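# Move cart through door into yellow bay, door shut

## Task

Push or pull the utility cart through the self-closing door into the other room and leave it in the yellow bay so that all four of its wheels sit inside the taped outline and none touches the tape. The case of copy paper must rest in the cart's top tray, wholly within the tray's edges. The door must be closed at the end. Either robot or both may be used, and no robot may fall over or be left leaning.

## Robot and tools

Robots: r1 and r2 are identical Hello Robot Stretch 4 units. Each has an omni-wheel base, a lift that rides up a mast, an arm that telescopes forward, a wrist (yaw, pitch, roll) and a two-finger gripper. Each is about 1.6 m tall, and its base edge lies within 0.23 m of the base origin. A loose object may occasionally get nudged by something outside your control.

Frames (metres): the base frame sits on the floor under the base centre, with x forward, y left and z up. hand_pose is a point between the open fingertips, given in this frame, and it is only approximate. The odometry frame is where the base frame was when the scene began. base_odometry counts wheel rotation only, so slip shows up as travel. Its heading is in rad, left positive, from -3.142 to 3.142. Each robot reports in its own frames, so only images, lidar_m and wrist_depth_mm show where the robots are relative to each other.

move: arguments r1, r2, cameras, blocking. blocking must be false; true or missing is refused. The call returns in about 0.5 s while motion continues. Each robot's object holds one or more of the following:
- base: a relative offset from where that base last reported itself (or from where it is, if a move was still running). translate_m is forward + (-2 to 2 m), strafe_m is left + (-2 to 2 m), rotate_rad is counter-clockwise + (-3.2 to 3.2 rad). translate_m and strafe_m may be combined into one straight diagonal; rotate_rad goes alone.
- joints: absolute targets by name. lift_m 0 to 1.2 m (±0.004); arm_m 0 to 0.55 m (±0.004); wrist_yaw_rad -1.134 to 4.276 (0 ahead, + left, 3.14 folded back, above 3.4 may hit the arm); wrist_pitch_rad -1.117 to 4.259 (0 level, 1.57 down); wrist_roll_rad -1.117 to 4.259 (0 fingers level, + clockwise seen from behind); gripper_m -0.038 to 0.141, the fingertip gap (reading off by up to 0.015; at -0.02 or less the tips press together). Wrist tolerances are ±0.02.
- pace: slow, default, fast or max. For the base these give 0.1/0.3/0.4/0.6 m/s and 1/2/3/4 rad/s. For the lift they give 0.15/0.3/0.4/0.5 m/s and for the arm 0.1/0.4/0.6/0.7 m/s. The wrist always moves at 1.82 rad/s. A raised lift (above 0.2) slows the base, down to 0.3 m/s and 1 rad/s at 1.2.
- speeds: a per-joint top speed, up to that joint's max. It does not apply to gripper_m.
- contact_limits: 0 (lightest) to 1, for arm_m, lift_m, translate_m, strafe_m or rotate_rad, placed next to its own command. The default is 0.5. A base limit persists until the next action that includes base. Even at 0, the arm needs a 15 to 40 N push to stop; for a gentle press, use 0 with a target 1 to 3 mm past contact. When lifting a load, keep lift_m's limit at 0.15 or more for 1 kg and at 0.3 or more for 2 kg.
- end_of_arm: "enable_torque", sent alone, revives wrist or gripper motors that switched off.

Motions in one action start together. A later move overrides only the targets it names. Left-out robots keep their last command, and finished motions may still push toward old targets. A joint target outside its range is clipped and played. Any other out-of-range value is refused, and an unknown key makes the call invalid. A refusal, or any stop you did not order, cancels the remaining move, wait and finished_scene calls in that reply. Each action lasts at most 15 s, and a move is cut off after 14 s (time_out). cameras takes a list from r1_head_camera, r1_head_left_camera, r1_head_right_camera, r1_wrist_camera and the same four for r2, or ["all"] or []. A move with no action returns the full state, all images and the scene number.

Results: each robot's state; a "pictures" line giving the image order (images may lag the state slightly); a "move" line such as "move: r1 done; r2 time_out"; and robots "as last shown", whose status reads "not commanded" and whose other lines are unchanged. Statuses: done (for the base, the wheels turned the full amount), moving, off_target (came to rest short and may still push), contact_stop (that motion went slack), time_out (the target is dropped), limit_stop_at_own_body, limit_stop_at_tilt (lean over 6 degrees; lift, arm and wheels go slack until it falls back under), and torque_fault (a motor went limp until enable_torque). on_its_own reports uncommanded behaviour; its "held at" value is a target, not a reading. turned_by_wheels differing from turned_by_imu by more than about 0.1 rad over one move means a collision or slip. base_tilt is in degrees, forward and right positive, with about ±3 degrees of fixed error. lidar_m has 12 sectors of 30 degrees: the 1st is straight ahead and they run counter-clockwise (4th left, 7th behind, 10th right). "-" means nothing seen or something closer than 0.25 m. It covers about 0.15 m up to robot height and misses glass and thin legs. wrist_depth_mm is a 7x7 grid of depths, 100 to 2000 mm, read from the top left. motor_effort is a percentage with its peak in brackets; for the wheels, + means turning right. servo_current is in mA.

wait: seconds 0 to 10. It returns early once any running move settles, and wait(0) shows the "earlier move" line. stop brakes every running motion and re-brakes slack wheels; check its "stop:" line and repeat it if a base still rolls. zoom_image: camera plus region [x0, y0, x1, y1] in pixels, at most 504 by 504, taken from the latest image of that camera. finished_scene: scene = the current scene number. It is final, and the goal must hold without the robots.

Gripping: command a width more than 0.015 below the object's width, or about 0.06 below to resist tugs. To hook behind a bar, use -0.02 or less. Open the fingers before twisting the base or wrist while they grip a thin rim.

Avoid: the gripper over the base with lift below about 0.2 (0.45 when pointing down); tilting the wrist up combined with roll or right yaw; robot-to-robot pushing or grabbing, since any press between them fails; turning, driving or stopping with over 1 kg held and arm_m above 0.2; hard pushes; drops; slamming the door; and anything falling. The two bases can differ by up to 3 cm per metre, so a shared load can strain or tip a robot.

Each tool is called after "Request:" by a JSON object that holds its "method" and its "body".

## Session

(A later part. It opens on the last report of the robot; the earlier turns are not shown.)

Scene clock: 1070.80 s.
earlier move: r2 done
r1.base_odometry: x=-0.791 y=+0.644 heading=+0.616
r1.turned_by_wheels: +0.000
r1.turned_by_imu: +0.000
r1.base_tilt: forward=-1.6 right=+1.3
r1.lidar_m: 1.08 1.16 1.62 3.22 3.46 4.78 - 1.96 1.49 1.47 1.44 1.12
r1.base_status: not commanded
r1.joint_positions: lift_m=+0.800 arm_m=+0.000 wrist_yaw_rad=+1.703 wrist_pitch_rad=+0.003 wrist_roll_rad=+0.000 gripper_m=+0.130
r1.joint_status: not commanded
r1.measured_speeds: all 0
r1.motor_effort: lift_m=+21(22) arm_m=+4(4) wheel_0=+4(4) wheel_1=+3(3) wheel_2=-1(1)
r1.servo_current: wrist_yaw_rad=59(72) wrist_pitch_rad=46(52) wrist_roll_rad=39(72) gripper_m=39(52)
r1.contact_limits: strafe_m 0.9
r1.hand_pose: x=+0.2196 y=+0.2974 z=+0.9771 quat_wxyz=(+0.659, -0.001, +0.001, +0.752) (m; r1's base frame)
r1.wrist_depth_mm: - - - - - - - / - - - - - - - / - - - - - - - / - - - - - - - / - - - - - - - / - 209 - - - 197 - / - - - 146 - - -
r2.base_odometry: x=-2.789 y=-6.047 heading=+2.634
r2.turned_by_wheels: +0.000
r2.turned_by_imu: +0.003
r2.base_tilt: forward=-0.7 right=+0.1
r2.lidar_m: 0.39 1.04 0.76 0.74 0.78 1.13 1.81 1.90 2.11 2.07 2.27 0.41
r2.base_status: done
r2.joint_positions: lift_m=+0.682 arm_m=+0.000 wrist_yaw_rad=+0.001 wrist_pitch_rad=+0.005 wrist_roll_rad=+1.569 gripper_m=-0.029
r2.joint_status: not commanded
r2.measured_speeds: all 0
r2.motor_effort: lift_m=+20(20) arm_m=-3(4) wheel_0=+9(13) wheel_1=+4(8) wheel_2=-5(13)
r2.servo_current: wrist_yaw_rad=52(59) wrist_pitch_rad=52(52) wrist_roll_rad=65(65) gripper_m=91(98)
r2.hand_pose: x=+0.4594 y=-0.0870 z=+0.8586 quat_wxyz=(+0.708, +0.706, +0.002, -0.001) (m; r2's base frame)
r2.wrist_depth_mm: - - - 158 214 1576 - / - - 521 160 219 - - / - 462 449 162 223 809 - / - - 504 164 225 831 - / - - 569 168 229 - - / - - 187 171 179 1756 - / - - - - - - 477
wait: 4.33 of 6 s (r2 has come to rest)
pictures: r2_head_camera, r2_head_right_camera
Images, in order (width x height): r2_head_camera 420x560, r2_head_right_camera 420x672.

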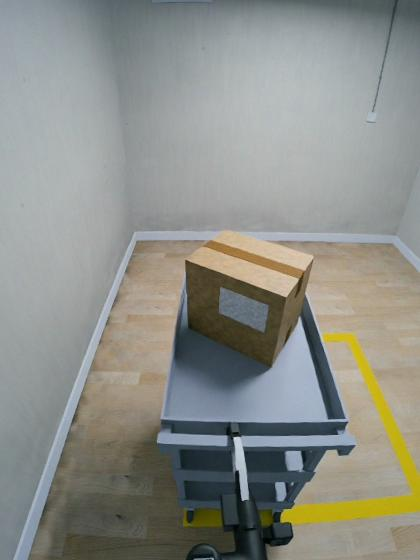

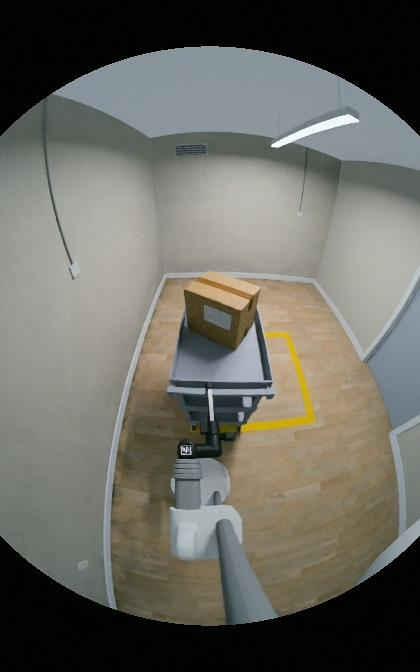

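Request:
{"method": "move", "body": {"blocking": false, "r2": {"base":{"translate_m":0.02,"strafe_m":0.1},"pace":"slow"}}}

Request:
{"method": "wait", "body": {"seconds": 3}}

Request:
{"method": "move", "body": {"blocking": false, "r2": {"base":{"translate_m":0.35,"strafe_m":-0.09},"pace":"slow"}}}

Request:
{"method": "wait", "body": {"seconds": 6, "cameras": ["r2_head_camera"]}}

Request:
{"method": "move", "body": {"blocking": false, "r2": {"base":{"strafe_m":-0.12},"pace":"slow"}}}

Request:
{"method": "wait", "body": {"seconds": 3, "cameras": ["r2_head_camera","r2_head_right_camera","r2_head_left_camera"]}}

Scene clock: 1084.53 s.
move: r2 moving
r1: as last shown
r1.lidar_m: 1.07 1.18 1.64 3.21 3.48 4.81 - 1.96 1.52 1.47 1.43 1.11
r1.motor_effort: lift_m=+21(21) arm_m=+4(4) wheel_0=+4(4) wheel_1=+3(3) wheel_2=-1(1)
r1.servo_current: wrist_yaw_rad=39(59) wrist_pitch_rad=39(52) wrist_roll_rad=52(59) gripper_m=39(46)
r1.contact_limits: strafe_m 0.9
r1.wrist_depth_mm: - - - - - - - / - - - - - - - / - - - - - - - / - - - - - - - / - - - - - - - / - 210 - - - 197 - / - - - 146 - - -
r2.base_odometry: x=-2.797 y=-6.056 heading=+2.633
r2.turned_by_wheels: -0.001
r2.turned_by_imu: -0.001
r2.base_tilt: forward=-0.7 right=+0.1
r2.lidar_m: 0.39 0.99 0.75 0.72 0.79 1.10 1.80 1.91 2.13 2.07 2.28 0.42
r2.base_status: translate_m moving; strafe_m moving
r2.joint_positions: lift_m=+0.682 arm_m=+0.000 wrist_yaw_rad=+0.000 wrist_pitch_rad=+0.005 wrist_roll_rad=+1.569 gripper_m=-0.029
r2.joint_status: not commanded
r2.measured_speeds: translate_m=+0.009 strafe_m=+0.050 rotate_rad=-0.005 lift_m=+0.000 arm_m=+0.000 wrist_yaw_rad=-0.021 wrist_pitch_rad=+0.000 wrist_roll_rad=+0.000
r2.motor_effort: lift_m=+20(20) arm_m=-3(4) wheel_0=-8(10) wheel_1=+6(9) wheel_2=-8(8)
r2.servo_current: wrist_yaw_rad=52(52) wrist_pitch_rad=46(46) wrist_roll_rad=46(52) gripper_m=91(98)
r2.hand_pose: x=+0.4593 y=-0.0873 z=+0.8586 quat_wxyz=(+0.708, +0.706, +0.002, -0.002) (m; r2's base frame)
r2.wrist_depth_mm: - - - 159 218 1661 - / - - 535 161 221 809 - / - 473 455 164 223 820 - / - - 500 166 226 820 - / - - 559 169 230 820 - / - - 186 171 179 1537 - / - - - - - - 473
pictures: none

Scene clock: 1086.27 s.
earlier move: r2 done
r1.base_odometry: x=-0.791 y=+0.644 heading=+0.616
r1.turned_by_wheels: +0.000
r1.turned_by_imu: +0.000
r1.base_tilt: forward=-1.6 right=+1.3
r1.lidar_m: 1.07 1.17 1.65 3.24 3.47 4.79 - 1.97 1.51 1.49 1.45 1.10
r1.base_status: not commanded
r1.joint_positions: lift_m=+0.800 arm_m=+0.000 wrist_yaw_rad=+1.703 wrist_pitch_rad=+0.003 wrist_roll_rad=+0.000 gripper_m=+0.130
r1.joint_status: not commanded
r1.measured_speeds: all 0
r1.motor_effort: lift_m=+21(22) arm_m=+3(4) wheel_0=+3(4) wheel_1=+3(3) wheel_2=-1(1)
r1.servo_current: wrist_yaw_rad=59(59) wrist_pitch_rad=46(52) wrist_roll_rad=59(72) gripper_m=46(52)
r1.contact_limits: strafe_m 0.9
r1.hand_pose: x=+0.2196 y=+0.2974 z=+0.9771 quat_wxyz=(+0.659, -0.001, +0.001, +0.752) (m; r1's base frame)
r1.wrist_depth_mm: - - - - - - - / - - - - - - - / - - - - - - - / - - - - - - - / - - - - - - - / - 210 - - - 196 - / - - - 146 - - -
r2.base_odometry: x=-2.855 y=-6.124 heading=+2.633
r2.turned_by_wheels: +0.000
r2.turned_by_imu: +0.000
r2.base_tilt: forward=-0.7 right=+0.1
r2.lidar_m: 0.41 0.92 0.66 0.63 0.70 0.99 1.83 1.91 2.23 2.15 0.47 0.41
r2.base_status: done
r2.joint_positions: lift_m=+0.682 arm_m=+0.000 wrist_yaw_rad=-0.003 wrist_pitch_rad=+0.005 wrist_roll_rad=+1.569 gripper_m=-0.029
r2.joint_status: not commanded
r2.measured_speeds: all 0
r2.motor_effort: lift_m=+20(20) arm_m=-4(4) wheel_0=-7(13) wheel_1=+4(9) wheel_2=-6(10)
r2.servo_current: wrist_yaw_rad=46(59) wrist_pitch_rad=46(52) wrist_roll_rad=39(59) gripper_m=91(98)
r2.hand_pose: x=+0.4590 y=-0.0882 z=+0.8586 quat_wxyz=(+0.708, +0.706, +0.001, -0.003) (m; r2's base frame)
r2.wrist_depth_mm: - - 544 143 198 - - / - 442 430 148 206 750 - / - 488 459 152 212 - - / - - 530 158 220 - - / - - 621 165 228 - - / - - 186 169 180 1576 517 / - - - - - - 1182
wait: 1.73 of 3 s (r2 has come to rest)
pictures: none

Scene clock: 1086.77 s.
move: r2 moving
r1: as last shown
r1.lidar_m: 1.08 1.16 1.62 3.22 3.46 4.82 - 1.96 1.50 1.48 1.44 1.11
r1.motor_effort: lift_m=+21(21) arm_m=+4(4) wheel_0=+3(4) wheel_1=+3(3) wheel_2=-1(1)
r1.servo_current: wrist_yaw_rad=65(72) wrist_pitch_rad=33(52) wrist_roll_rad=46(59) gripper_m=46(46)
r1.contact_limits: strafe_m 0.9
r1.wrist_depth_mm: - - - - - - - / - - - - - - - / - - - - - - - / - - - - - - - / - - - - - - - / - 209 - - - 196 - / - - - 146 - - -
r2.base_odometry: x=-2.864 y=-6.115 heading=+2.633
r2.turned_by_wheels: +0.000
r2.turned_by_imu: +0.000
r2.base_tilt: forward=-0.7 right=+0.1
r2.lidar_m: 0.41 0.88 0.66 0.61 0.67 0.99 1.84 1.92 2.20 2.12 0.51 0.41
r2.base_status: translate_m moving; strafe_m moving
r2.joint_positions: lift_m=+0.682 arm_m=+0.000 wrist_yaw_rad=-0.003 wrist_pitch_rad=+0.005 wrist_roll_rad=+1.569 gripper_m=-0.029
r2.joint_status: not commanded
r2.measured_speeds: translate_m=+0.048 strafe_m=-0.012 rotate_rad=+0.000 lift_m=+0.000 arm_m=+0.000 wrist_yaw_rad=+0.000 wrist_pitch_rad=+0.000 wrist_roll_rad=+0.000
r2.motor_effort: lift_m=+20(20) arm_m=-3(4) wheel_0=+5(9) wheel_1=+6(8) wheel_2=-12(12)
r2.servo_current: wrist_yaw_rad=46(46) wrist_pitch_rad=46(52) wrist_roll_rad=39(65) gripper_m=91(91)
r2.hand_pose: x=+0.4590 y=-0.0882 z=+0.8586 quat_wxyz=(+0.708, +0.706, +0.001, -0.003) (m; r2's base frame)
r2.wrist_depth_mm: - - 530 141 196 - - / - 436 430 146 203 778 - / - 488 459 150 211 - - / - - 535 157 218 - - / - - 627 163 228 - - / - - 186 169 179 1618 488 / - - - - - - 1205
pictures: none

Scene clock: 1091.13 s.
earlier move: r2 done
r1.base_odometry: x=-0.791 y=+0.644 heading=+0.616
r1.turned_by_wheels: +0.000
r1.turned_by_imu: +0.000
r1.base_tilt: forward=-1.6 right=+1.3
r1.lidar_m: 1.08 1.15 1.63 3.23 3.45 4.77 - 1.97 1.51 1.48 1.40 1.11
r1.base_status: not commanded
r1.joint_positions: lift_m=+0.800 arm_m=+0.000 wrist_yaw_rad=+1.703 wrist_pitch_rad=+0.003 wrist_roll_rad=+0.000 gripper_m=+0.130
r1.joint_status: not commanded
r1.measured_speeds: all 0
r1.motor_effort: lift_m=+21(22) arm_m=+4(4) wheel_0=+4(4) wheel_1=+3(3) wheel_2=-1(1)
r1.servo_current: wrist_yaw_rad=59(72) wrist_pitch_rad=39(52) wrist_roll_rad=39(72) gripper_m=46(52)
r1.contact_limits: strafe_m 0.9
r1.hand_pose: x=+0.2196 y=+0.2974 z=+0.9771 quat_wxyz=(+0.659, -0.001, +0.001, +0.752) (m; r1's base frame)
r1.wrist_depth_mm: - - - - - - - / - - - - - - - / - - - - - - - / - - - - - - - / - - - - - - - / - 210 - - - 198 - / - - - 146 - - -
r2.base_odometry: x=-3.117 y=-5.875 heading=+2.633
r2.turned_by_wheels: +0.000
r2.turned_by_imu: +0.002
r2.base_tilt: forward=-0.6 right=+0.1
r2.lidar_m: 0.38 0.99 0.74 0.70 0.74 1.08 2.18 2.29 2.17 2.10 2.21 0.44
r2.base_status: done
r2.joint_positions: lift_m=+0.682 arm_m=+0.000 wrist_yaw_rad=+0.001 wrist_pitch_rad=+0.005 wrist_roll_rad=+1.569 gripper_m=-0.029
r2.joint_status: not commanded
r2.measured_speeds: all 0
r2.motor_effort: lift_m=+20(20) arm_m=-3(4) wheel_0=+6(13) wheel_1=+4(8) wheel_2=-5(12)
r2.servo_current: wrist_yaw_rad=46(59) wrist_pitch_rad=46(52) wrist_roll_rad=46(65) gripper_m=98(104)
r2.hand_pose: x=+0.4594 y=-0.0870 z=+0.8586 quat_wxyz=(+0.708, +0.706, +0.002, -0.001) (m; r2's base frame)
r2.wrist_depth_mm: - - - 160 216 1661 - / - - 549 162 220 809 - / - 469 452 164 224 820 - / - - 500 166 227 820 - / - - 564 169 230 - - / - - 187 172 179 1708 - / - - - - - - 473
wait: 4.37 of 6 s (r2 has come to rest)
pictures: r2_head_camera
Images, in order (width x height): r2_head_camera 420x560.

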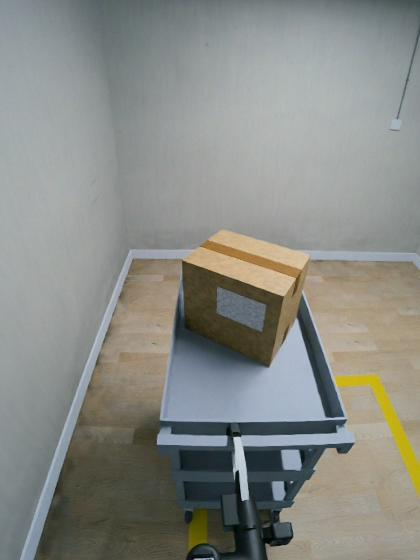

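Scene clock: 1091.63 s.
move: r2 moving
r1: as last shown
r1.lidar_m: 1.07 1.17 1.63 3.23 3.46 4.83 - 1.97 1.50 1.48 1.39 1.11
r1.motor_effort: lift_m=+21(21) arm_m=+4(4) wheel_0=+3(4) wheel_1=+3(3) wheel_2=-1(1)
r1.servo_current: wrist_yaw_rad=39(65) wrist_pitch_rad=46(52) wrist_roll_rad=46(78) gripper_m=39(46)
r1.contact_limits: strafe_m 0.9
r1.wrist_depth_mm: - - - - - - - / - - - - - - - / - - - - - - - / - - - - - - - / - - - - - - - / - 211 - - - 198 - / - - - 146 - - -
r2.base_odometry: x=-3.110 y=-5.863 heading=+2.634
r2.turned_by_wheels: +0.000
r2.turned_by_imu: +0.000
r2.base_tilt: forward=-0.7 right=+0.0
r2.lidar_m: 0.39 1.00 0.76 0.73 0.78 1.13 2.19 2.29 2.15 2.10 2.20 0.42
r2.base_status: strafe_m moving
r2.joint_positions: lift_m=+0.682 arm_m=+0.000 wrist_yaw_rad=+0.002 wrist_pitch_rad=+0.005 wrist_roll_rad=+1.569 gripper_m=-0.029
r2.joint_status: not commanded
r2.measured_speeds: translate_m=+0.000 strafe_m=-0.056 rotate_rad=-0.001 lift_m=+0.000 arm_m=+0.000 wrist_yaw_rad=+0.000 wrist_pitch_rad=+0.000 wrist_roll_rad=+0.000
r2.motor_effort: lift_m=+20(20) arm_m=-3(4) wheel_0=+8(15) wheel_1=-8(8) wheel_2=-1(5)
r2.servo_current: wrist_yaw_rad=46(59) wrist_pitch_rad=46(46) wrist_roll_rad=46(52) gripper_m=85(98)
r2.hand_pose: x=+0.4595 y=-0.0867 z=+0.8586 quat_wxyz=(+0.708, +0.706, +0.003, -0.001) (m; r2's base frame)
r2.wrist_depth_mm: - - - 161 219 1661 - / - - 569 163 222 750 - / - 462 455 165 225 809 - / - - 496 167 227 842 - / - - 559 169 230 - - / - - 187 171 179 - - / - - - - - - 488
pictures: none

Scene clock: 1093.47 s.
earlier move: r2 done
r1.base_odometry: x=-0.791 y=+0.644 heading=+0.616
r1.turned_by_wheels: +0.000
r1.turned_by_imu: +0.000
r1.base_tilt: forward=-1.6 right=+1.3
r1.lidar_m: 1.08 1.17 1.62 3.23 3.49 4.80 - 1.96 1.51 1.47 1.42 1.09
r1.base_status: not commanded
r1.joint_positions: lift_m=+0.800 arm_m=+0.000 wrist_yaw_rad=+1.703 wrist_pitch_rad=+0.003 wrist_roll_rad=+0.000 gripper_m=+0.130
r1.joint_status: not commanded
r1.measured_speeds: all 0
r1.motor_effort: lift_m=+21(22) arm_m=+4(4) wheel_0=+4(4) wheel_1=+3(3) wheel_2=-1(1)
r1.servo_current: wrist_yaw_rad=59(72) wrist_pitch_rad=39(52) wrist_roll_rad=39(78) gripper_m=33(52)
r1.contact_limits: strafe_m 0.9
r1.hand_pose: x=+0.2196 y=+0.2974 z=+0.9771 quat_wxyz=(+0.659, -0.001, +0.001, +0.752) (m; r1's base frame)
r1.wrist_depth_mm: - - - - - - - / - - - - - - - / - - - - - - - / - - - - - - - / - - - - - - - / - 211 - - - 198 - / - - - 147 - - -
r2.base_odometry: x=-3.058 y=-5.771 heading=+2.633
r2.turned_by_wheels: +0.000
r2.turned_by_imu: +0.000
r2.base_tilt: forward=-0.7 right=+0.1
r2.lidar_m: 0.36 1.13 0.85 0.82 0.85 1.24 2.16 2.29 2.03 2.02 2.07 0.44
r2.base_status: done
r2.joint_positions: lift_m=+0.682 arm_m=+0.000 wrist_yaw_rad=+0.003 wrist_pitch_rad=+0.005 wrist_roll_rad=+1.569 gripper_m=-0.029
r2.joint_status: not commanded
r2.measured_speeds: all 0
r2.motor_effort: lift_m=+20(20) arm_m=-3(4) wheel_0=+4(15) wheel_1=-5(8) wheel_2=+0(5)
r2.servo_current: wrist_yaw_rad=46(59) wrist_pitch_rad=39(52) wrist_roll_rad=39(59) gripper_m=91(98)
r2.hand_pose: x=+0.4595 y=-0.0867 z=+0.8586 quat_wxyz=(+0.708, +0.706, +0.003, -0.001) (m; r2's base frame)
r2.wrist_depth_mm: - - - 187 252 1618 1160 / - - - 183 246 1708 - / - - 574 181 242 809 - / - - 477 178 237 842 - / - - 512 174 234 842 - / - - 185 172 179 - - / - - - - - - -
wait: 1.83 of 3 s (r2 has come to rest)
pictures: r2_head_camera, r2_head_left_camera, r2_head_right_camera
Images, in order (width x height): r2_head_camera 420x560, r2_head_left_camera 420x672, r2_head_right_camera 420x672.

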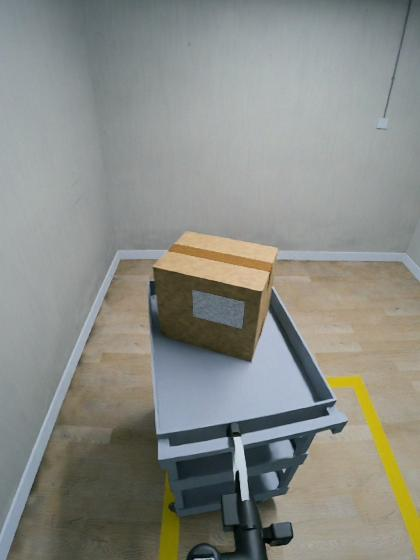

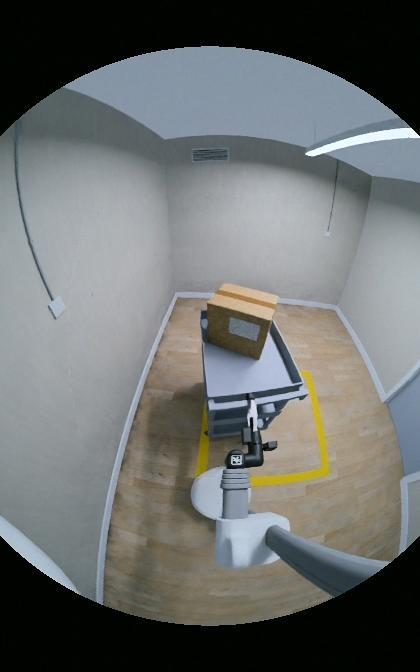

